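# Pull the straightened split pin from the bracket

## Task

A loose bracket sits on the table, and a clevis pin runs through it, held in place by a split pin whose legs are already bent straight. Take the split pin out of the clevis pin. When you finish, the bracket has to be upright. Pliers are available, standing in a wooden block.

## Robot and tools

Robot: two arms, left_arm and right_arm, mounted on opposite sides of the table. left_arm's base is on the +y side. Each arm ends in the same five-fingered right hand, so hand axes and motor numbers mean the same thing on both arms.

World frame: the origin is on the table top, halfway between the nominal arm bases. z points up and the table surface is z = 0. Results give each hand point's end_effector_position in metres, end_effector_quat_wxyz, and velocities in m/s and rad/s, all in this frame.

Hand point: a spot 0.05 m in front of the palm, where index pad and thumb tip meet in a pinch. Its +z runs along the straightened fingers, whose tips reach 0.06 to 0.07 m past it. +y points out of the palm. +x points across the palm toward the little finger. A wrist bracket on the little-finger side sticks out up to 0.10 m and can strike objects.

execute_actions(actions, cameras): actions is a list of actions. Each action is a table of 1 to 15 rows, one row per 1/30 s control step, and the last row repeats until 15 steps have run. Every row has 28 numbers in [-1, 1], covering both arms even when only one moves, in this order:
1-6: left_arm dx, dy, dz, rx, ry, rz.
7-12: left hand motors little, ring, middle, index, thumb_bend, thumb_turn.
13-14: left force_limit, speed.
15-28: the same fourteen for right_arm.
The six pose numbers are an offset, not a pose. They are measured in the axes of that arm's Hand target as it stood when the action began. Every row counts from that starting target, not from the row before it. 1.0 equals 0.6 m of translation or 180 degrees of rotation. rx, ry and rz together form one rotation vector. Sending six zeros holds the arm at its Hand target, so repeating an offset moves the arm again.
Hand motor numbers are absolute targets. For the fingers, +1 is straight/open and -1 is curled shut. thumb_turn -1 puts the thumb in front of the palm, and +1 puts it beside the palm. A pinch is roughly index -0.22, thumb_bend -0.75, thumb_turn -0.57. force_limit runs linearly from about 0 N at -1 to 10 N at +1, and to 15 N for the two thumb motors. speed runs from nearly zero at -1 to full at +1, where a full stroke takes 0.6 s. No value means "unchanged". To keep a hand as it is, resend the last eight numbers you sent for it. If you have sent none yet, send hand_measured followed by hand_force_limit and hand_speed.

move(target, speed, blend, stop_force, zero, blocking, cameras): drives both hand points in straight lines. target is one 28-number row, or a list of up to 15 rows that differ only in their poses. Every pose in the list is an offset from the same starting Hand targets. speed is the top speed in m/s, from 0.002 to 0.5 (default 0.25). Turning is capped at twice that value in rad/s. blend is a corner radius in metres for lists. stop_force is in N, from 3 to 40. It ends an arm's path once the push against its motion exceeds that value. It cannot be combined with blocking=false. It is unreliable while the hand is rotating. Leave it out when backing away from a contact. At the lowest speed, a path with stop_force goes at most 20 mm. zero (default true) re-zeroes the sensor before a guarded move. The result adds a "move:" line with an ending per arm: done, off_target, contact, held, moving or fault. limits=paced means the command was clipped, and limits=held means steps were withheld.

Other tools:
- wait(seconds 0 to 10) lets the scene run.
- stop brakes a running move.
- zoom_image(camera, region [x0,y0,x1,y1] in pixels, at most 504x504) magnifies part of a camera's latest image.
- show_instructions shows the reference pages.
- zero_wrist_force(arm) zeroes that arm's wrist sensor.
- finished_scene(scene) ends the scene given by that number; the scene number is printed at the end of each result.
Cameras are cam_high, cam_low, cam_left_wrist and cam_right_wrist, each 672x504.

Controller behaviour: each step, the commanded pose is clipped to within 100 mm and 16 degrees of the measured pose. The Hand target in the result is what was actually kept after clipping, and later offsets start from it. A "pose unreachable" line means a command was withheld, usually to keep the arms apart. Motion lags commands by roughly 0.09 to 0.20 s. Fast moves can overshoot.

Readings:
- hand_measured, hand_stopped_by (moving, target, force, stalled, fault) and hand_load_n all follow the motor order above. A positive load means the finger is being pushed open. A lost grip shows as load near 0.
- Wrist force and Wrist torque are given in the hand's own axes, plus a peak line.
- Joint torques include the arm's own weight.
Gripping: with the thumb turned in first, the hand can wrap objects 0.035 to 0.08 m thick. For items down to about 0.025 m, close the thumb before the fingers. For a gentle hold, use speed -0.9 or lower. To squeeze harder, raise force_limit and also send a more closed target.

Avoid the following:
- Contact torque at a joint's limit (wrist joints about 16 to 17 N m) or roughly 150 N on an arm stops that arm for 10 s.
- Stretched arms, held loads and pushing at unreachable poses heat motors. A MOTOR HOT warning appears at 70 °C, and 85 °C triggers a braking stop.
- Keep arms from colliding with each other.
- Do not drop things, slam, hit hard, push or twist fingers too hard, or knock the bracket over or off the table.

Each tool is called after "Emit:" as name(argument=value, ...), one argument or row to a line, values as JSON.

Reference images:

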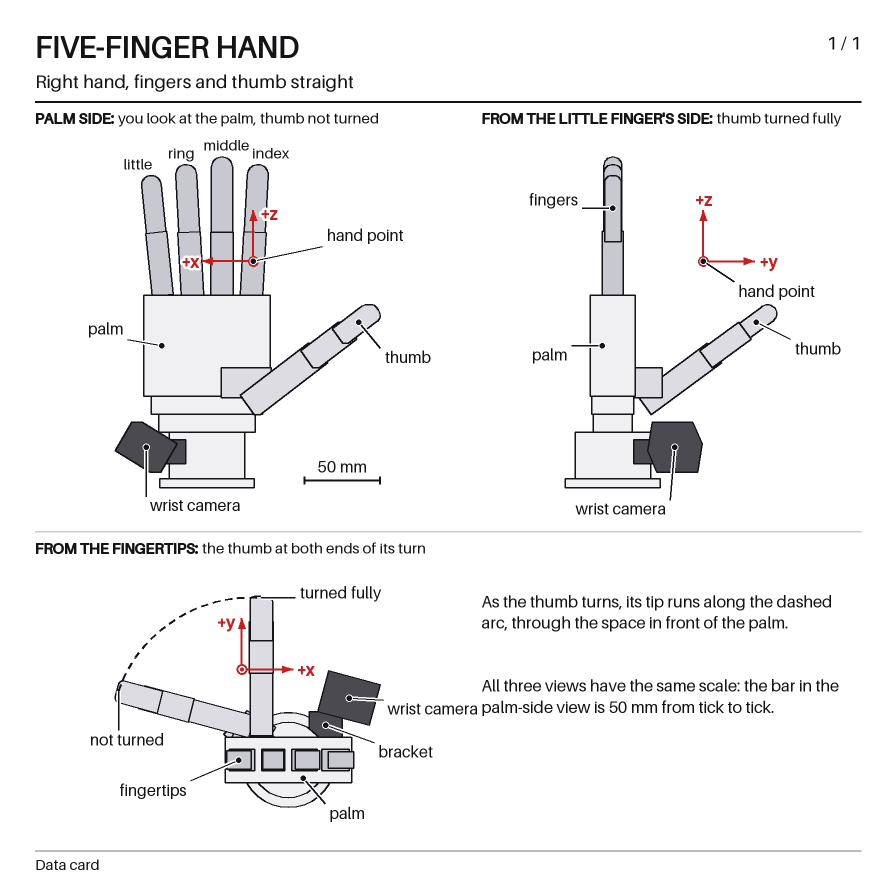

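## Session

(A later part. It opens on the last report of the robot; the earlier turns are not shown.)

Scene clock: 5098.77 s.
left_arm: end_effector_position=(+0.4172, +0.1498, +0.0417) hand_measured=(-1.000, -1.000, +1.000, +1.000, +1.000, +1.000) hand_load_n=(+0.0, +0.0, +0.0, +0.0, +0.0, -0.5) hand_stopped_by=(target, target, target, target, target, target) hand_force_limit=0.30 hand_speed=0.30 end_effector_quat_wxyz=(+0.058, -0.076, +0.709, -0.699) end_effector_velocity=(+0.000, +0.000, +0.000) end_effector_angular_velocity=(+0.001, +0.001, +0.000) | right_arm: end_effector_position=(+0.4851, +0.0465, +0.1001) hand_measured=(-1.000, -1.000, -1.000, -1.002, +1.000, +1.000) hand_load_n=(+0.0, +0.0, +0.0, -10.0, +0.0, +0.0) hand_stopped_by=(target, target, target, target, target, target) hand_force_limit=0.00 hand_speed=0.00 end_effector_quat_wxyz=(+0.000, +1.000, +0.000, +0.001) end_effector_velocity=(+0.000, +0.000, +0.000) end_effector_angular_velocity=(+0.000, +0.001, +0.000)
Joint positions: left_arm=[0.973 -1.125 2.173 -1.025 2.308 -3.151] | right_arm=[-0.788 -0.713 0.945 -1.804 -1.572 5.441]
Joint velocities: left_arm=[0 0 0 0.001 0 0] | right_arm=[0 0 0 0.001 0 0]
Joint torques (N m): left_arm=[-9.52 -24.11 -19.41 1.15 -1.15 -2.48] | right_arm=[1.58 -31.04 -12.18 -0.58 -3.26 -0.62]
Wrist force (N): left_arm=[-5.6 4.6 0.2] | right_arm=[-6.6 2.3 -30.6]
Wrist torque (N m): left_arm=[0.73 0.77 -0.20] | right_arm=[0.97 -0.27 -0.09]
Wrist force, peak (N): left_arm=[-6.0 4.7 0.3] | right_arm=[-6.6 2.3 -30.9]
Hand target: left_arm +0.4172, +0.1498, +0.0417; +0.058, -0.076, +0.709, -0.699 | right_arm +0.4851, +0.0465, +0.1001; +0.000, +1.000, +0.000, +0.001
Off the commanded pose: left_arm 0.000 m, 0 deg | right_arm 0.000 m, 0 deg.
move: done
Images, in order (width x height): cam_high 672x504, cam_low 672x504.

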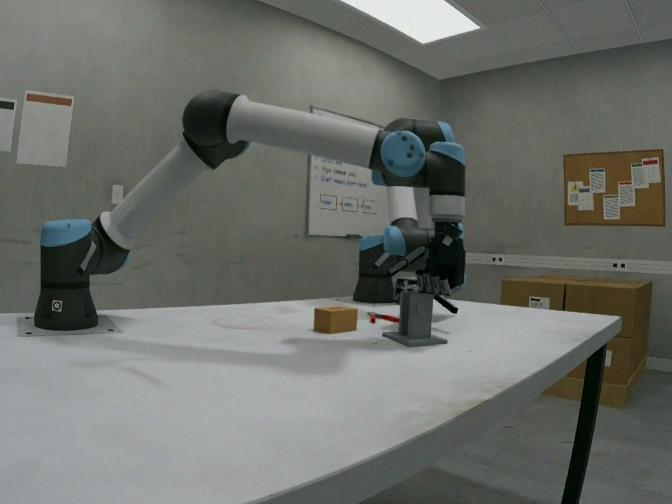

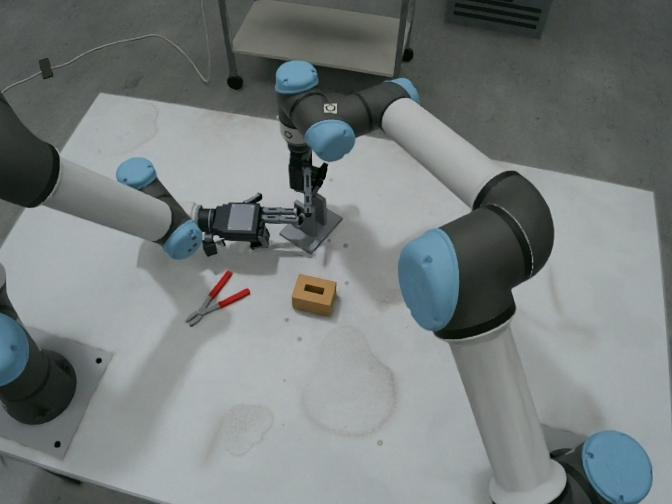

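Emit:
move(
  target=[0.051,-0.0062,0,0,0,-0.1667,-1,-1,1,1,1,1,0.3,0.3,0,0,0,0,0,0,-1,-1,-1,-1,1,1,0,0],
  speed=0.03,
  cameras=["cam_high","cam_low"],
)

Emit:
zoom_image(
  camera="cam_low",
  region=[280, 195, 310, 225],
)

Emit:
zoom_image(
  camera="cam_high",
  region=[385, 260, 420, 295],
)

Scene clock: 5118.93 s.
left_arm: end_effector_position=(+0.3873, +0.1440, +0.0462) hand_measured=(-1.000, -1.000, +1.000, +1.000, +1.000, +1.000) hand_load_n=(+0.0, +0.0, -1.5, +0.5, +0.0, +0.0) hand_stopped_by=(target, target, target, target, target, target) hand_force_limit=0.30 hand_speed=0.30 end_effector_quat_wxyz=(+0.125, +0.256, -0.665, +0.690) end_effector_velocity=(+0.000, +0.000, +0.000) end_effector_angular_velocity=(-0.002, +0.001, -0.001) | right_arm: end_effector_position=(+0.4851, +0.0465, +0.1001) hand_measured=(-1.000, -1.000, -1.000, -1.002, +1.000, +1.000) hand_load_n=(+0.0, +0.0, +0.0, -9.5, +0.0, +0.0) hand_stopped_by=(target, target, target, target, target, target) hand_force_limit=0.00 hand_speed=0.00 end_effector_quat_wxyz=(+0.000, +1.000, +0.000, +0.001) end_effector_velocity=(+0.000, +0.000, +0.000) end_effector_angular_velocity=(+0.000, +0.000, +0.000)
Joint positions: left_arm=[0.98 -1.147 2.158 -0.989 2.316 -3.674] | right_arm=[-0.788 -0.713 0.945 -1.804 -1.572 5.441]
Joint velocities: left_arm=[0 0 0 -0.002 0 -0.003] | right_arm=[0 0 0 0 0 0]
Joint torques (N m): left_arm=[10.52 -23.8 -17.06 1.73 1.18 -3.03] | right_arm=[1.98 -30.33 -12.41 -0.33 -3.08 -0.57]
Wrist force (N): left_arm=[-3.5 0.2 -0.6] | right_arm=[-6.4 2.5 -30.6]
Wrist torque (N m): left_arm=[0.95 1.01 0.02] | right_arm=[1.01 -0.29 -0.07]
Wrist force, peak (N): left_arm=[-5.7 5.1 0.2] | right_arm=[-6.5 2.5 -31.0]
Hand target: left_arm +0.3873, +0.1440, +0.0462; -0.125, -0.257, +0.665, -0.690 | right_arm +0.4851, +0.0465, +0.1001; +0.000, +1.000, +0.000, +0.001
Off the commanded pose: left_arm 0.000 m, 0 deg | right_arm 0.000 m, 0 deg.
move: done
Images, in order (width x height): cam_high 672x504, cam_low 672x504.

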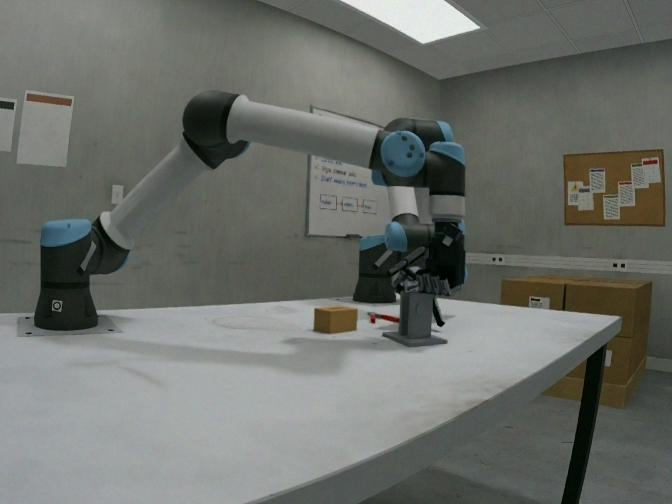

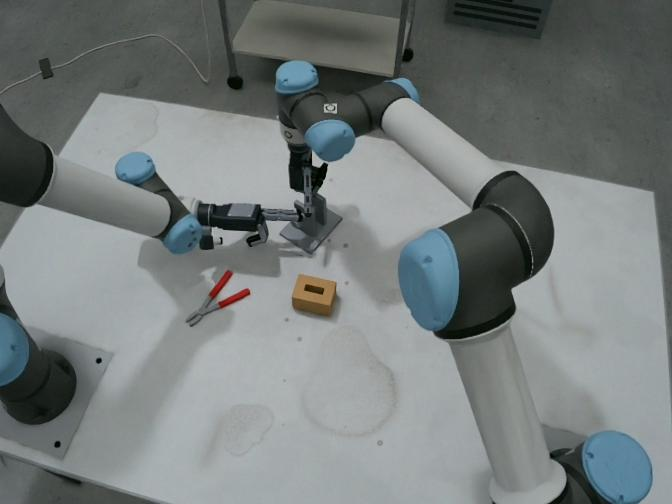

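Scaled by 16.800 from the camera's 672x504 image, which has a finer 960x720 frame.

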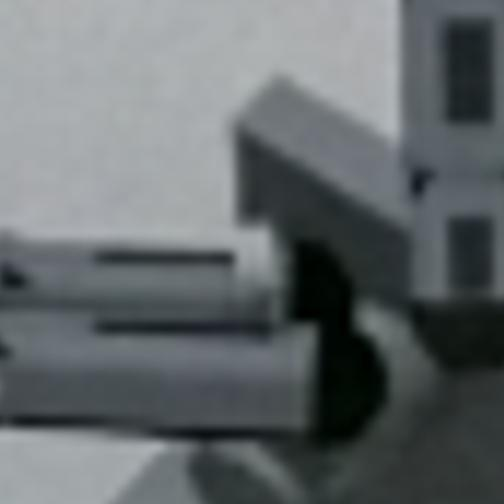

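Scaled by 14.400 from the camera's 672x504 image, which has a finer 960x720 frame.

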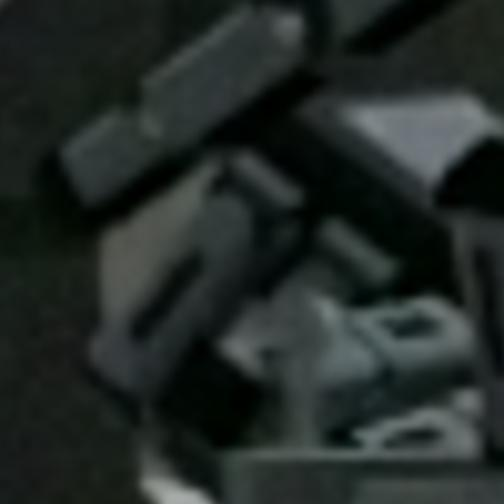

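Emit:
zoom_image(
  camera="cam_high",
  region=[375, 245, 455, 325],
)

Scaled by 6.300 from the camera's 672x504 image, which has a finer 960x720 frame.

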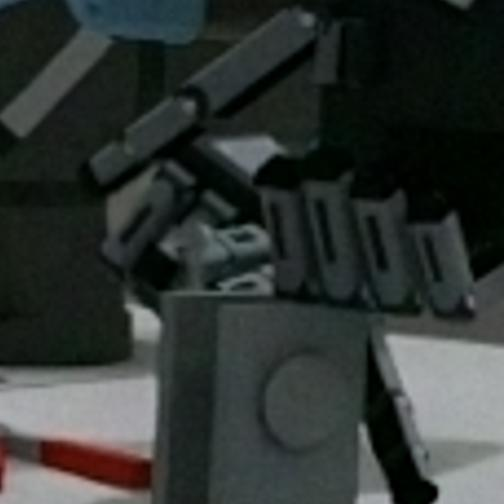

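Emit:
move(
  target=[0.0104,-0.0171,0,0,0,0,-1,-1,1,1,1,1,0.3,0.3,0,0,0,0,0,0,-1,-1,-1,-1,1,1,0,0],
  speed=0.01,
  stop_force=25,
  cameras=["cam_high","cam_low"],
)

Emit:
zoom_image(
  camera="cam_low",
  region=[280, 195, 310, 225],
)

Emit:
zoom_image(
  camera="cam_high",
  region=[380, 255, 430, 305],
)

Scene clock: 5133.63 s.
left_arm: end_effector_position=(+0.3873, +0.1439, +0.0538) hand_measured=(-1.000, -1.000, +0.998, +1.000, +1.000, +1.000) hand_load_n=(+0.0, +0.0, -18.0, +0.5, +0.0, +0.0) hand_stopped_by=(target, target, target, target, target, target) hand_force_limit=0.30 hand_speed=0.30 end_effector_quat_wxyz=(+0.125, +0.257, -0.665, +0.690) end_effector_velocity=(+0.000, +0.000, +0.001) end_effector_angular_velocity=(+0.000, -0.001, +0.000) | right_arm: end_effector_position=(+0.4851, +0.0465, +0.1001) hand_measured=(-1.000, -1.000, -1.000, -1.002, +1.000, +1.000) hand_load_n=(+0.0, +0.0, +0.0, -10.5, +0.0, +0.0) hand_stopped_by=(target, target, target, target, target, target) hand_force_limit=0.00 hand_speed=0.00 end_effector_quat_wxyz=(+0.000, +1.000, +0.000, +0.001) end_effector_velocity=(+0.001, +0.000, +0.001) end_effector_angular_velocity=(+0.001, -0.002, -0.001)
Joint positions: left_arm=[0.98 -1.165 2.155 -0.968 2.315 -3.674] | right_arm=[-0.788 -0.713 0.945 -1.804 -1.572 5.441]
Joint velocities: left_arm=[0 -0.001 0 0 -0.001 0] | right_arm=[-0.001 -0.001 0 -0.001 0 0.001]
Joint torques (N m): left_arm=[-5.95 -37.01 -12.58 -9.46 -0.11 -2.24] | right_arm=[2.2 -30.96 -12.85 -0.28 1.5 -0.63]
Wrist force (N): left_arm=[-17.3 19.7 1.0] | right_arm=[-3.6 3.7 -32.2]
Wrist torque (N m): left_arm=[-0.09 0.09 -0.61] | right_arm=[1.04 -0.23 0.01]
Wrist force, peak (N): left_arm=[-19.6 21.8 1.5] | right_arm=[-2.0 3.6 -34.3]
Hand target: left_arm +0.3873, +0.1439, +0.0538; -0.125, -0.257, +0.665, -0.690 | right_arm +0.4851, +0.0465, +0.1001; +0.000, +1.000, +0.000, +0.001
Off the commanded pose: left_arm 0.004 m, 0 deg | right_arm 0.000 m, 0 deg.
move: contact (left_arm)
Images, in order (width x height): cam_high 672x504, cam_low 672x504.

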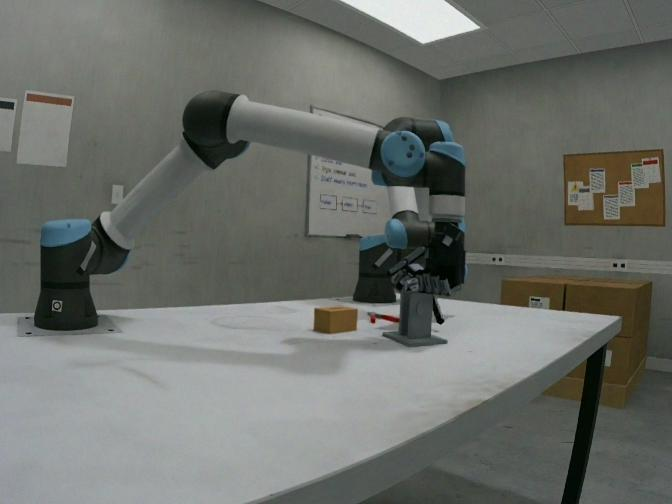

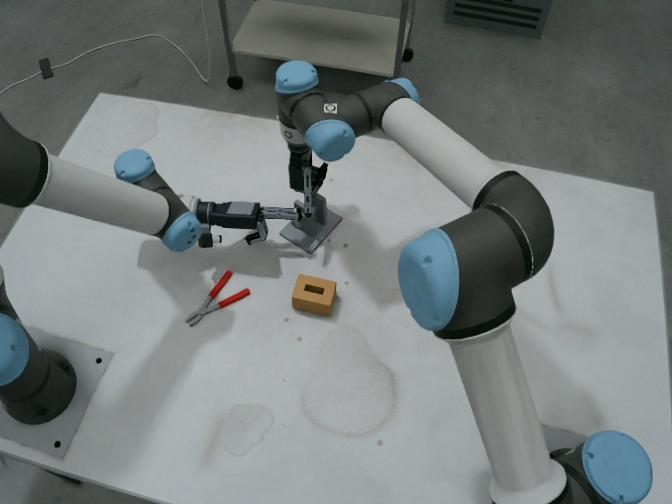

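Scaled by 16.800 from the camera's 672x504 image, which has a finer 960x720 frame.

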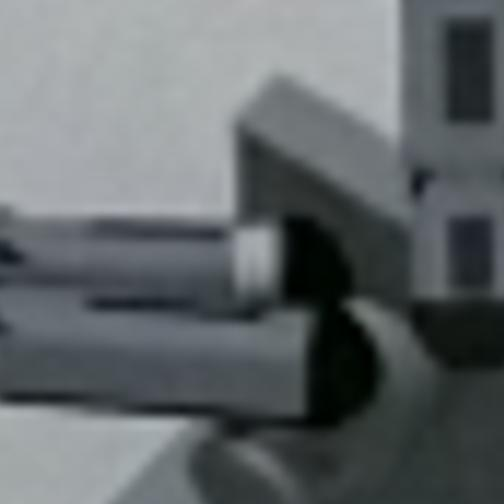

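Scaled by 10.080 from the camera's 672x504 image, which has a finer 960x720 frame.

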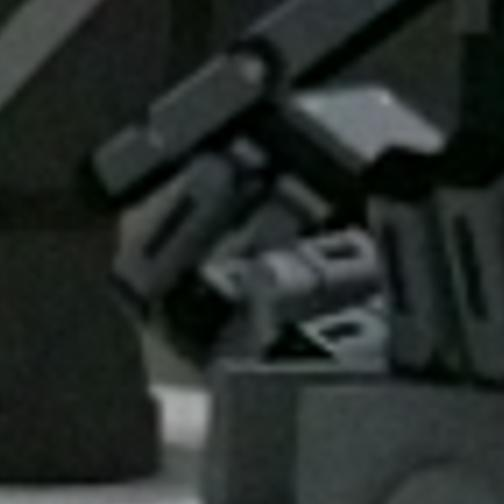

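Emit:
move(
  target=[0.0087,-0.0142,0,0,0,0,-1,-1,1,1,1,1,0.3,0.3,0,0,0,0,0,0,-1,-1,-1,-1,1,1,0,0],
  speed=0.006,
  stop_force=15,
  cameras=["cam_high","cam_low"],
)

Emit:
zoom_image(
  camera="cam_low",
  region=[280, 195, 310, 225],
)

Emit:
zoom_image(
  camera="cam_high",
  region=[380, 255, 430, 305],
)

Scene clock: 5143.57 s.
left_arm: end_effector_position=(+0.3873, +0.1438, +0.0638) hand_measured=(-1.000, -1.000, +0.998, +1.000, +1.000, +1.000) hand_load_n=(+0.0, +0.0, -22.0, +0.5, +0.0, +0.0) hand_stopped_by=(target, target, target, target, target, target) hand_force_limit=0.30 hand_speed=0.30 end_effector_quat_wxyz=(+0.125, +0.257, -0.665, +0.690) end_effector_velocity=(+0.000, +0.000, +0.000) end_effector_angular_velocity=(+0.000, -0.001, +0.000) | right_arm: end_effector_position=(+0.4851, +0.0465, +0.1001) hand_measured=(-1.000, -1.000, -1.000, -1.002, +1.000, +1.000) hand_load_n=(+0.0, +0.0, +0.0, -12.0, +0.0, +0.0) hand_stopped_by=(target, target, target, target, target, target) hand_force_limit=0.00 hand_speed=0.00 end_effector_quat_wxyz=(+0.000, +1.000, +0.000, +0.001) end_effector_velocity=(+0.000, +0.000, +0.000) end_effector_angular_velocity=(-0.001, +0.001, -0.001)
Joint positions: left_arm=[0.98 -1.188 2.15 -0.939 2.315 -3.674] | right_arm=[-0.788 -0.713 0.945 -1.804 -1.572 5.441]
Joint velocities: left_arm=[0 0 0 -0.001 0 0] | right_arm=[0 0 0 0.001 0 0.002]
Joint torques (N m): left_arm=[-11.45 -57.28 -30.34 -3.25 0.2 -1.14] | right_arm=[1.97 -29.72 -10.88 -0.06 1.13 -0.67]
Wrist force (N): left_arm=[-24.6 24.2 0.8] | right_arm=[-0.6 2.3 -38.1]
Wrist torque (N m): left_arm=[-0.34 -0.41 -0.99] | right_arm=[1.20 -0.21 0.08]
Wrist force, peak (N): left_arm=[-25.2 24.8 3.7] | right_arm=[-0.6 2.3 -38.4]
Hand target: left_arm +0.3873, +0.1438, +0.0638; -0.125, -0.257, +0.665, -0.690 | right_arm +0.4851, +0.0465, +0.1001; +0.000, +1.000, +0.000, +0.001
Off the commanded pose: left_arm 0.000 m, 0 deg | right_arm 0.000 m, 0 deg.
move: done
Images, in order (width x height): cam_high 672x504, cam_low 672x504.

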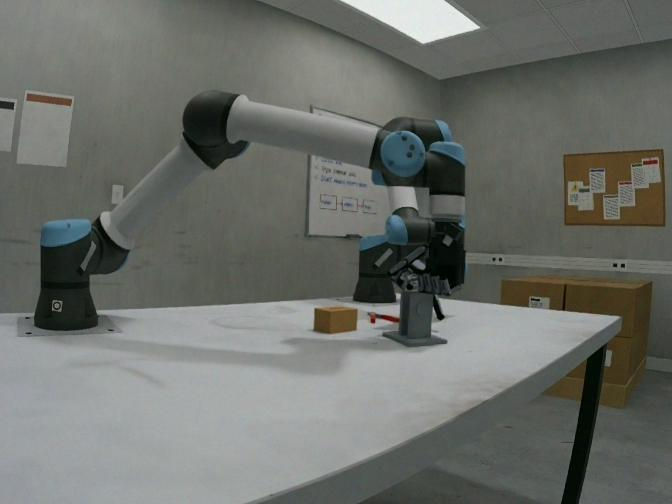

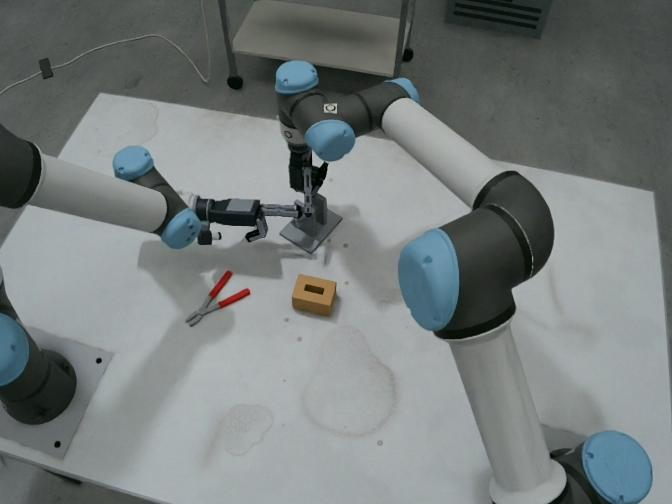

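Scaled by 16.800 from the camera's 672x504 image, which has a finer 960x720 frame.

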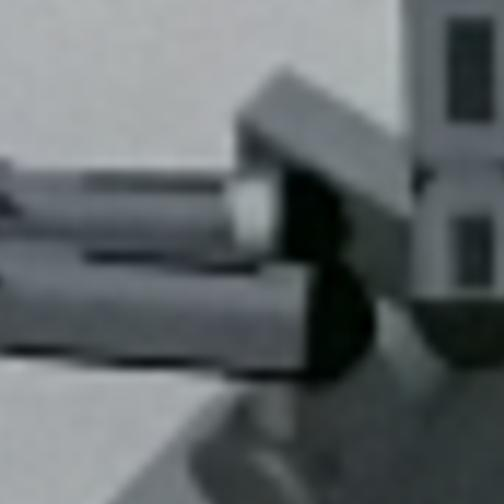

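Scaled by 10.080 from the camera's 672x504 image, which has a finer 960x720 frame.

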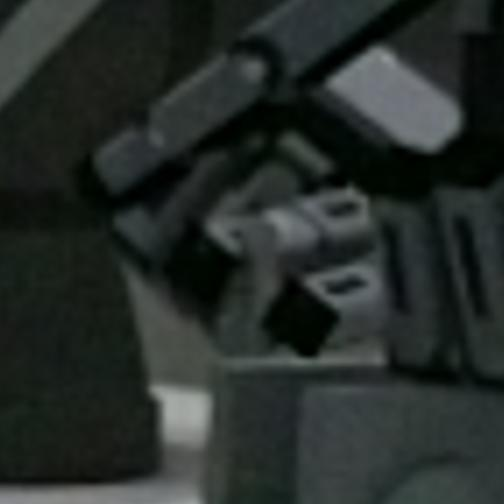

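Emit:
move(
  target=[0.007,-0.0114,0,0,0,0,-1,-1,1,1,1,1,0.3,0.3,0,0,0,0,0,0,-1,-1,-1,-1,1,1,0,0],
  speed=0.006,
  stop_force=12,
  cameras=["cam_high","cam_low"],
)

Emit:
zoom_image(
  camera="cam_low",
  region=[280, 190, 315, 225],
)

Emit:
zoom_image(
  camera="cam_high",
  region=[380, 255, 430, 305],
)

Scene clock: 5151.90 s.
left_arm: end_effector_position=(+0.3873, +0.1436, +0.0719) hand_measured=(-1.000, -1.000, +0.998, +1.000, +1.000, +1.000) hand_load_n=(+0.0, +0.0, -21.5, +0.5, +0.0, +0.0) hand_stopped_by=(target, target, target, target, target, target) hand_force_limit=0.30 hand_speed=0.30 end_effector_quat_wxyz=(+0.125, +0.257, -0.665, +0.690) end_effector_velocity=(+0.000, +0.000, +0.001) end_effector_angular_velocity=(-0.001, -0.001, +0.000) | right_arm: end_effector_position=(+0.4851, +0.0465, +0.1001) hand_measured=(-1.000, -1.000, -1.000, -1.002, +1.000, +1.000) hand_load_n=(+0.0, +0.0, +0.0, -12.5, +0.0, +0.0) hand_stopped_by=(target, target, target, target, target, target) hand_force_limit=0.00 hand_speed=0.00 end_effector_quat_wxyz=(+0.000, +1.000, +0.000, +0.001) end_effector_velocity=(+0.000, +0.000, +0.000) end_effector_angular_velocity=(+0.000, +0.000, +0.001)
Joint positions: left_arm=[0.979 -1.206 2.146 -0.917 2.315 -3.674] | right_arm=[-0.788 -0.713 0.945 -1.804 -1.572 5.441]
Joint velocities: left_arm=[0.001 -0.001 0 0 0.001 0] | right_arm=[-0.001 -0.001 0 0 0 -0.001]
Joint torques (N m): left_arm=[-11.05 -56.42 -31.14 -3.51 0.22 -0.46] | right_arm=[2.17 -30.03 -5.07 0.04 0.67 -0.61]
Wrist force (N): left_arm=[-23.2 23.5 0.7] | right_arm=[-1.8 3.5 -39.3]
Wrist torque (N m): left_arm=[-0.36 -0.34 -0.92] | right_arm=[1.26 -0.22 0.06]
Wrist force, peak (N): left_arm=[-24.9 24.7 1.0] | right_arm=[-1.1 3.0 -40.1]
Hand target: left_arm +0.3873, +0.1436, +0.0719; -0.125, -0.257, +0.665, -0.690 | right_arm +0.4851, +0.0465, +0.1001; +0.000, +1.000, +0.000, +0.001
Off the commanded pose: left_arm 0.000 m, 0 deg | right_arm 0.000 m, 0 deg.
move: done
Images, in order (width x height): cam_high 672x504, cam_low 672x504.

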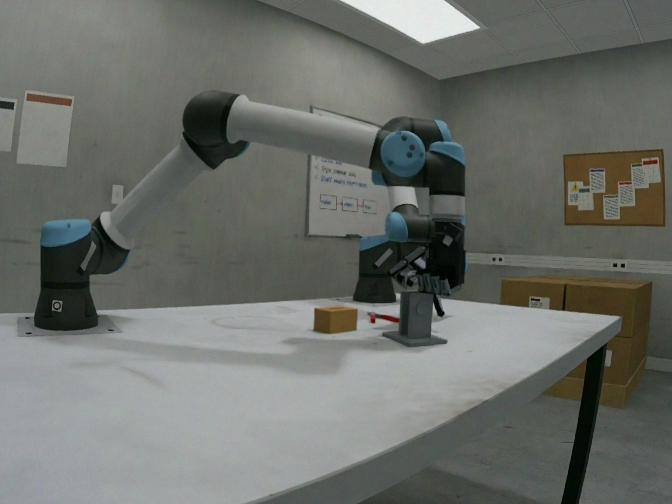

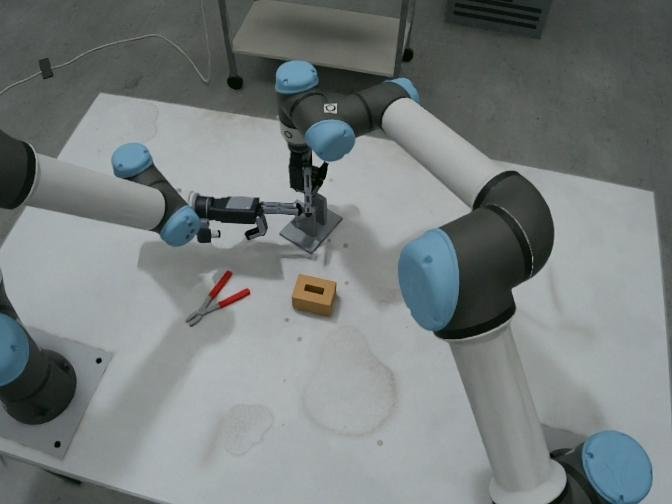

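Scaled by 14.400 from the camera's 672x504 image, which has a finer 960x720 frame.

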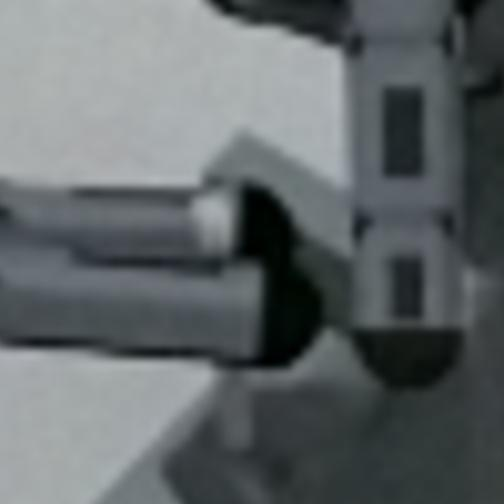

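Scaled by 10.080 from the camera's 672x504 image, which has a finer 960x720 frame.

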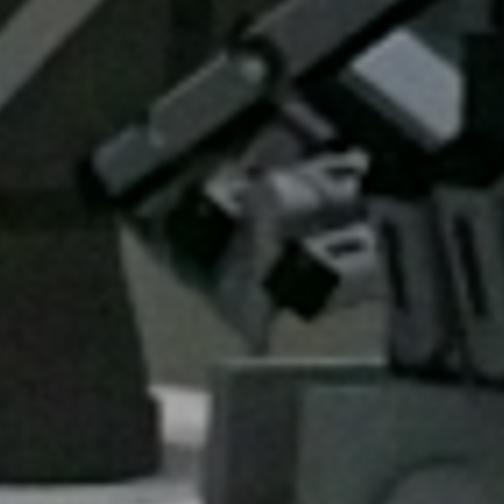

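Emit:
move(
  target=[0.0104,-0.0171,0,0,0,0,-1,-1,1,1,1,1,0.3,0.3,0,0,0,0,0,0,-1,-1,-1,-1,1,1,0,0],
  speed=0.006,
  stop_force=12,
  cameras=["cam_high","cam_low"],
)

Emit:
zoom_image(
  camera="cam_low",
  region=[280, 190, 315, 225],
)

Emit:
zoom_image(
  camera="cam_high",
  region=[380, 255, 430, 305],
)

Scene clock: 5160.97 s.
left_arm: end_effector_position=(+0.3874, +0.1434, +0.0839) hand_measured=(-1.000, -1.000, +1.000, +1.000, +1.000, +1.000) hand_load_n=(+0.0, +0.0, +0.0, +0.0, +0.0, +0.0) hand_stopped_by=(target, target, target, target, target, target) hand_force_limit=0.30 hand_speed=0.30 end_effector_quat_wxyz=(+0.125, +0.257, -0.665, +0.690) end_effector_velocity=(+0.000, +0.000, -0.001) end_effector_angular_velocity=(+0.001, +0.002, +0.000) | right_arm: end_effector_position=(+0.4851, +0.0465, +0.1001) hand_measured=(-1.000, -1.000, -1.000, -1.002, +1.000, +1.000) hand_load_n=(+0.0, +0.0, +0.0, -10.0, +0.0, +0.0) hand_stopped_by=(target, target, target, target, target, target) hand_force_limit=0.00 hand_speed=0.00 end_effector_quat_wxyz=(+0.000, +1.000, +0.000, +0.001) end_effector_velocity=(+0.000, +0.000, +0.000) end_effector_angular_velocity=(+0.000, +0.000, -0.001)
Joint positions: left_arm=[0.979 -1.233 2.138 -0.882 2.315 -3.674] | right_arm=[-0.788 -0.713 0.945 -1.804 -1.572 5.441]
Joint velocities: left_arm=[0 0.001 0 0.001 0 0] | right_arm=[0 0 0 0 0 0.001]
Joint torques (N m): left_arm=[-9.73 -38.47 -20.53 1.05 -1.25 -1.28] | right_arm=[2.16 -37.36 -17.35 -2.49 0.06 -0.57]
Wrist force (N): left_arm=[-6.0 3.4 0.2] | right_arm=[-4.9 3.6 -31.0]
Wrist torque (N m): left_arm=[0.52 0.86 -0.25] | right_arm=[0.99 -0.27 -0.02]
Wrist force, peak (N): left_arm=[-23.4 24.0 0.8] | right_arm=[-1.4 3.1 -39.8]
Hand target: left_arm +0.3874, +0.1434, +0.0839; -0.125, -0.257, +0.665, -0.690 | right_arm +0.4851, +0.0465, +0.1001; +0.000, +1.000, +0.000, +0.001
Off the commanded pose: left_arm 0.000 m, 0 deg | right_arm 0.000 m, 0 deg.
move: done
Images, in order (width x height): cam_high 672x504, cam_low 672x504.

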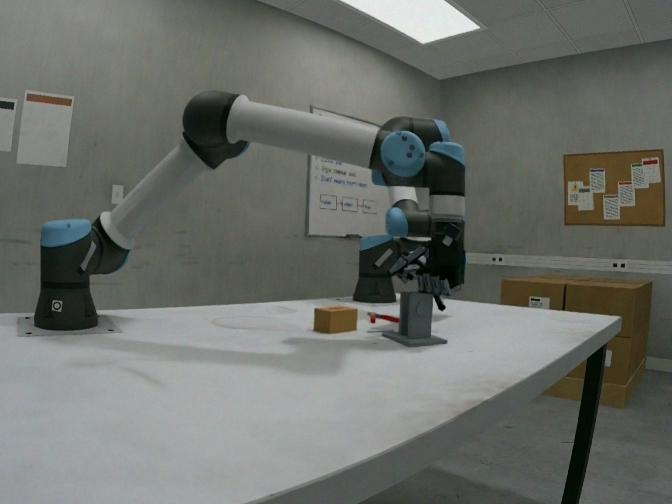

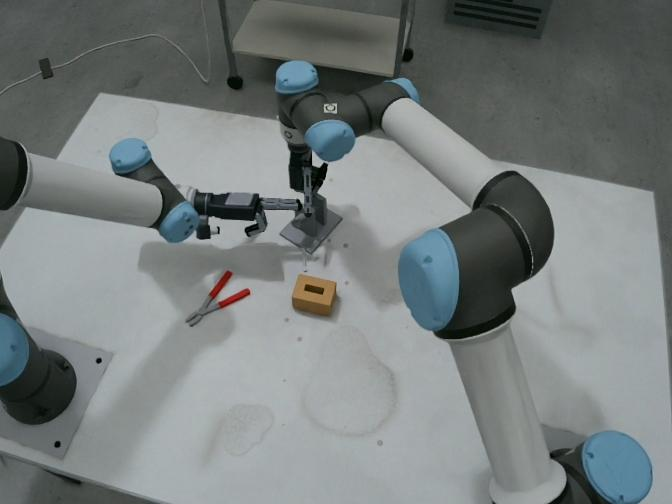

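Scaled by 14.400 from the camera's 672x504 image, which has a finer 960x720 frame.

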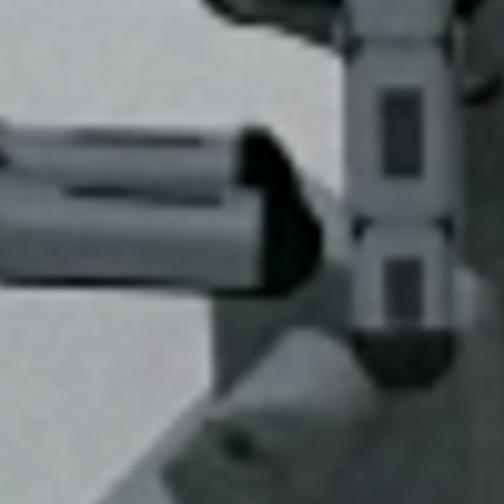

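Scaled by 10.080 from the camera's 672x504 image, which has a finer 960x720 frame.

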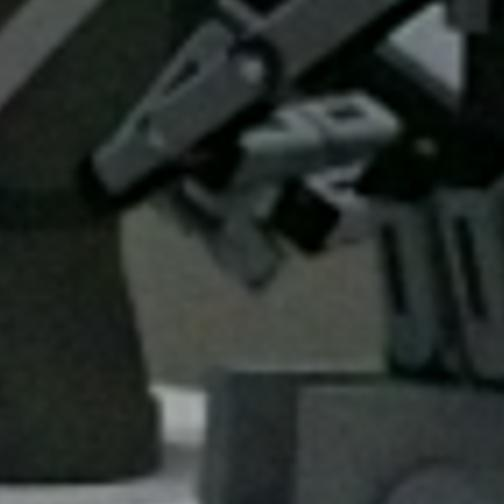

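Emit:
zoom_image(
  camera="cam_low",
  region=[270, 200, 370, 300],
)

Emit:
zoom_image(
  camera="cam_high",
  region=[340, 270, 440, 370],
)

Scaled by 5.040 from the camera's 672x504 image, which has a finer 960x720 frame.

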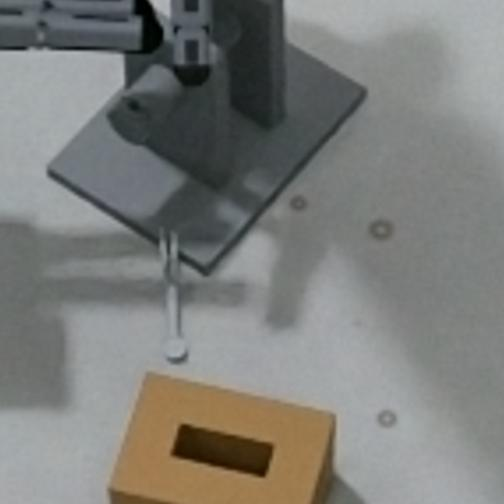

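Scaled by 5.040 from the camera's 672x504 image, which has a finer 960x720 frame.

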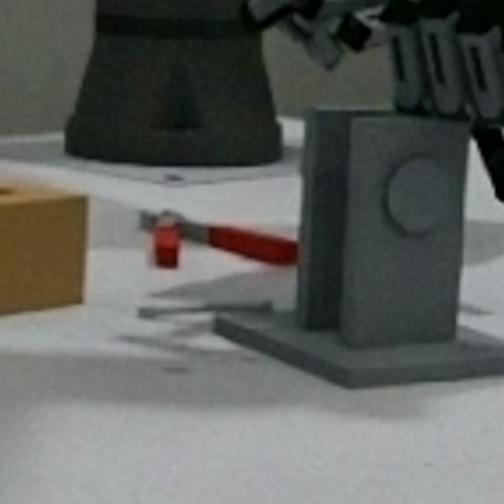

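Pin lies out, leaning on the base edge, bracket standing. Retreat both arms.

Emit:
move(
  target=[0.03,-0.05,-0.15,0,0,0,-1,-1,1,1,1,1,0.3,0.3,0,0,-0.2,0,0,0,-1,-1,-1,-1,1,1,0,0],
  speed=0.08,
  cameras=["cam_high","cam_low"],
)

Emit:
zoom_image(
  camera="cam_low",
  region=[270, 180, 370, 280],
)

Scene clock: 5173.63 s.
left_arm: end_effector_position=(+0.3711, +0.2314, +0.1204) hand_measured=(-1.000, -1.000, +1.000, +1.000, +1.000, +1.000) hand_load_n=(+0.5, +0.0, +0.0, +0.0, +0.5, -0.5) hand_stopped_by=(target, target, target, target, target, target) hand_force_limit=0.30 hand_speed=0.30 end_effector_quat_wxyz=(+0.125, +0.257, -0.665, +0.690) end_effector_velocity=(+0.000, +0.001, +0.000) end_effector_angular_velocity=(+0.000, +0.001, +0.000) | right_arm: end_effector_position=(+0.4849, +0.0466, +0.2200) hand_measured=(-1.000, -1.000, -1.000, -1.000, +1.000, +1.000) hand_load_n=(+0.0, +0.0, +0.0, +0.0, +0.0, +0.0) hand_stopped_by=(target, target, target, target, target, target) hand_force_limit=0.00 hand_speed=0.00 end_effector_quat_wxyz=(+0.000, +1.000, +0.000, +0.001) end_effector_velocity=(+0.000, +0.000, +0.001) end_effector_angular_velocity=(+0.000, +0.000, -0.001)
Joint positions: left_arm=[1.163 -1.377 2.201 -0.796 2.498 -3.667] | right_arm=[-0.788 -0.749 0.702 -1.525 -1.572 5.441]
Joint velocities: left_arm=[0.001 -0.001 0 0.002 0.001 0] | right_arm=[0 0.001 -0.004 0.002 0 0.001]
Joint torques (N m): left_arm=[12.75 -34.72 -6.66 1.59 1.29 2.84] | right_arm=[11.52 -52.53 -30.14 0.34 -1.2 2.4]
Wrist force (N): left_arm=[-6.0 3.5 0.2] | right_arm=[2.0 0.1 2.1]
Wrist torque (N m): left_arm=[0.54 0.85 -0.28] | right_arm=[-0.09 -0.38 0.14]
Wrist force, peak (N): left_arm=[-6.5 3.7 0.0] | right_arm=[-5.0 3.9 -30.8]
Hand target: left_arm +0.3710, +0.2314, +0.1204; -0.125, -0.257, +0.665, -0.690 | right_arm +0.4849, +0.0466, +0.2201; +0.000, +1.000, +0.000, +0.001
Off the commanded pose: left_arm 0.000 m, 0 deg | right_arm 0.000 m, 0 deg.
move: done
Images, in order (width x height): cam_high 672x504, cam_low 672x504.

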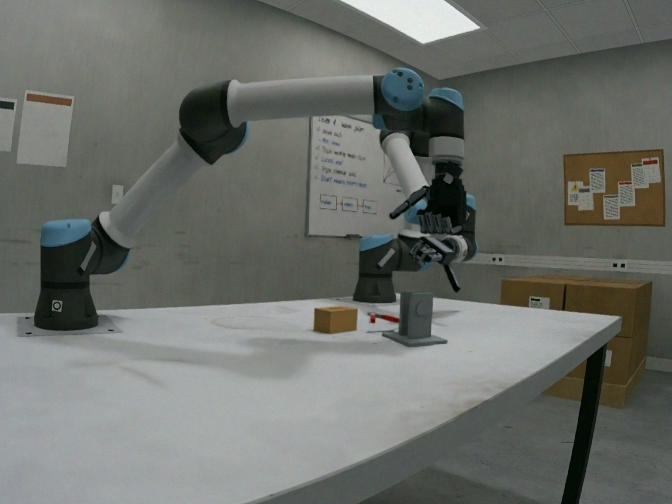

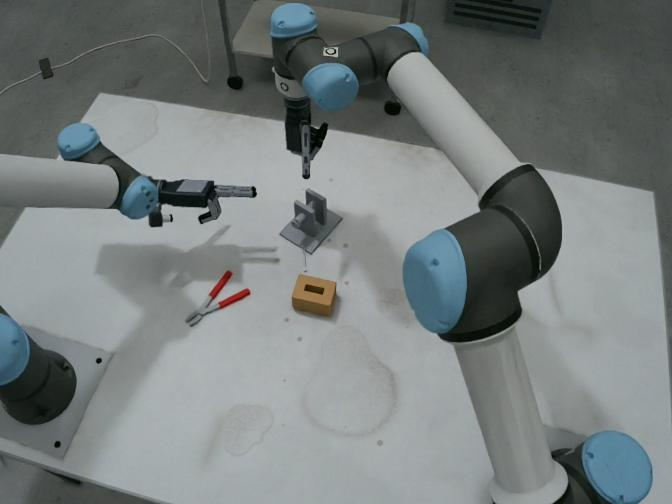

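Scaled by 5.040 from the camera's 672x504 image, which has a finer 960x720 frame.

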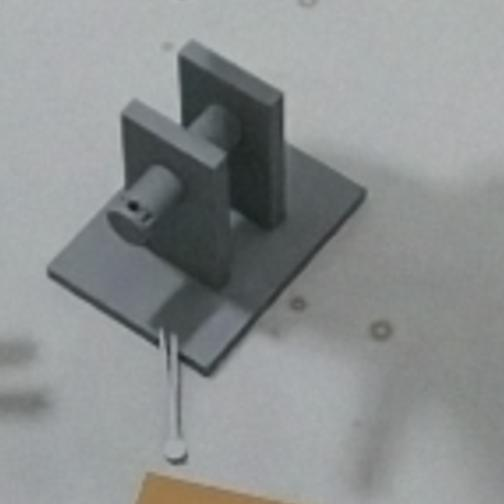

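Done. Excellent.

Emit:
finished_scene(
  scene=1,
)

The scene is finished: the task was done.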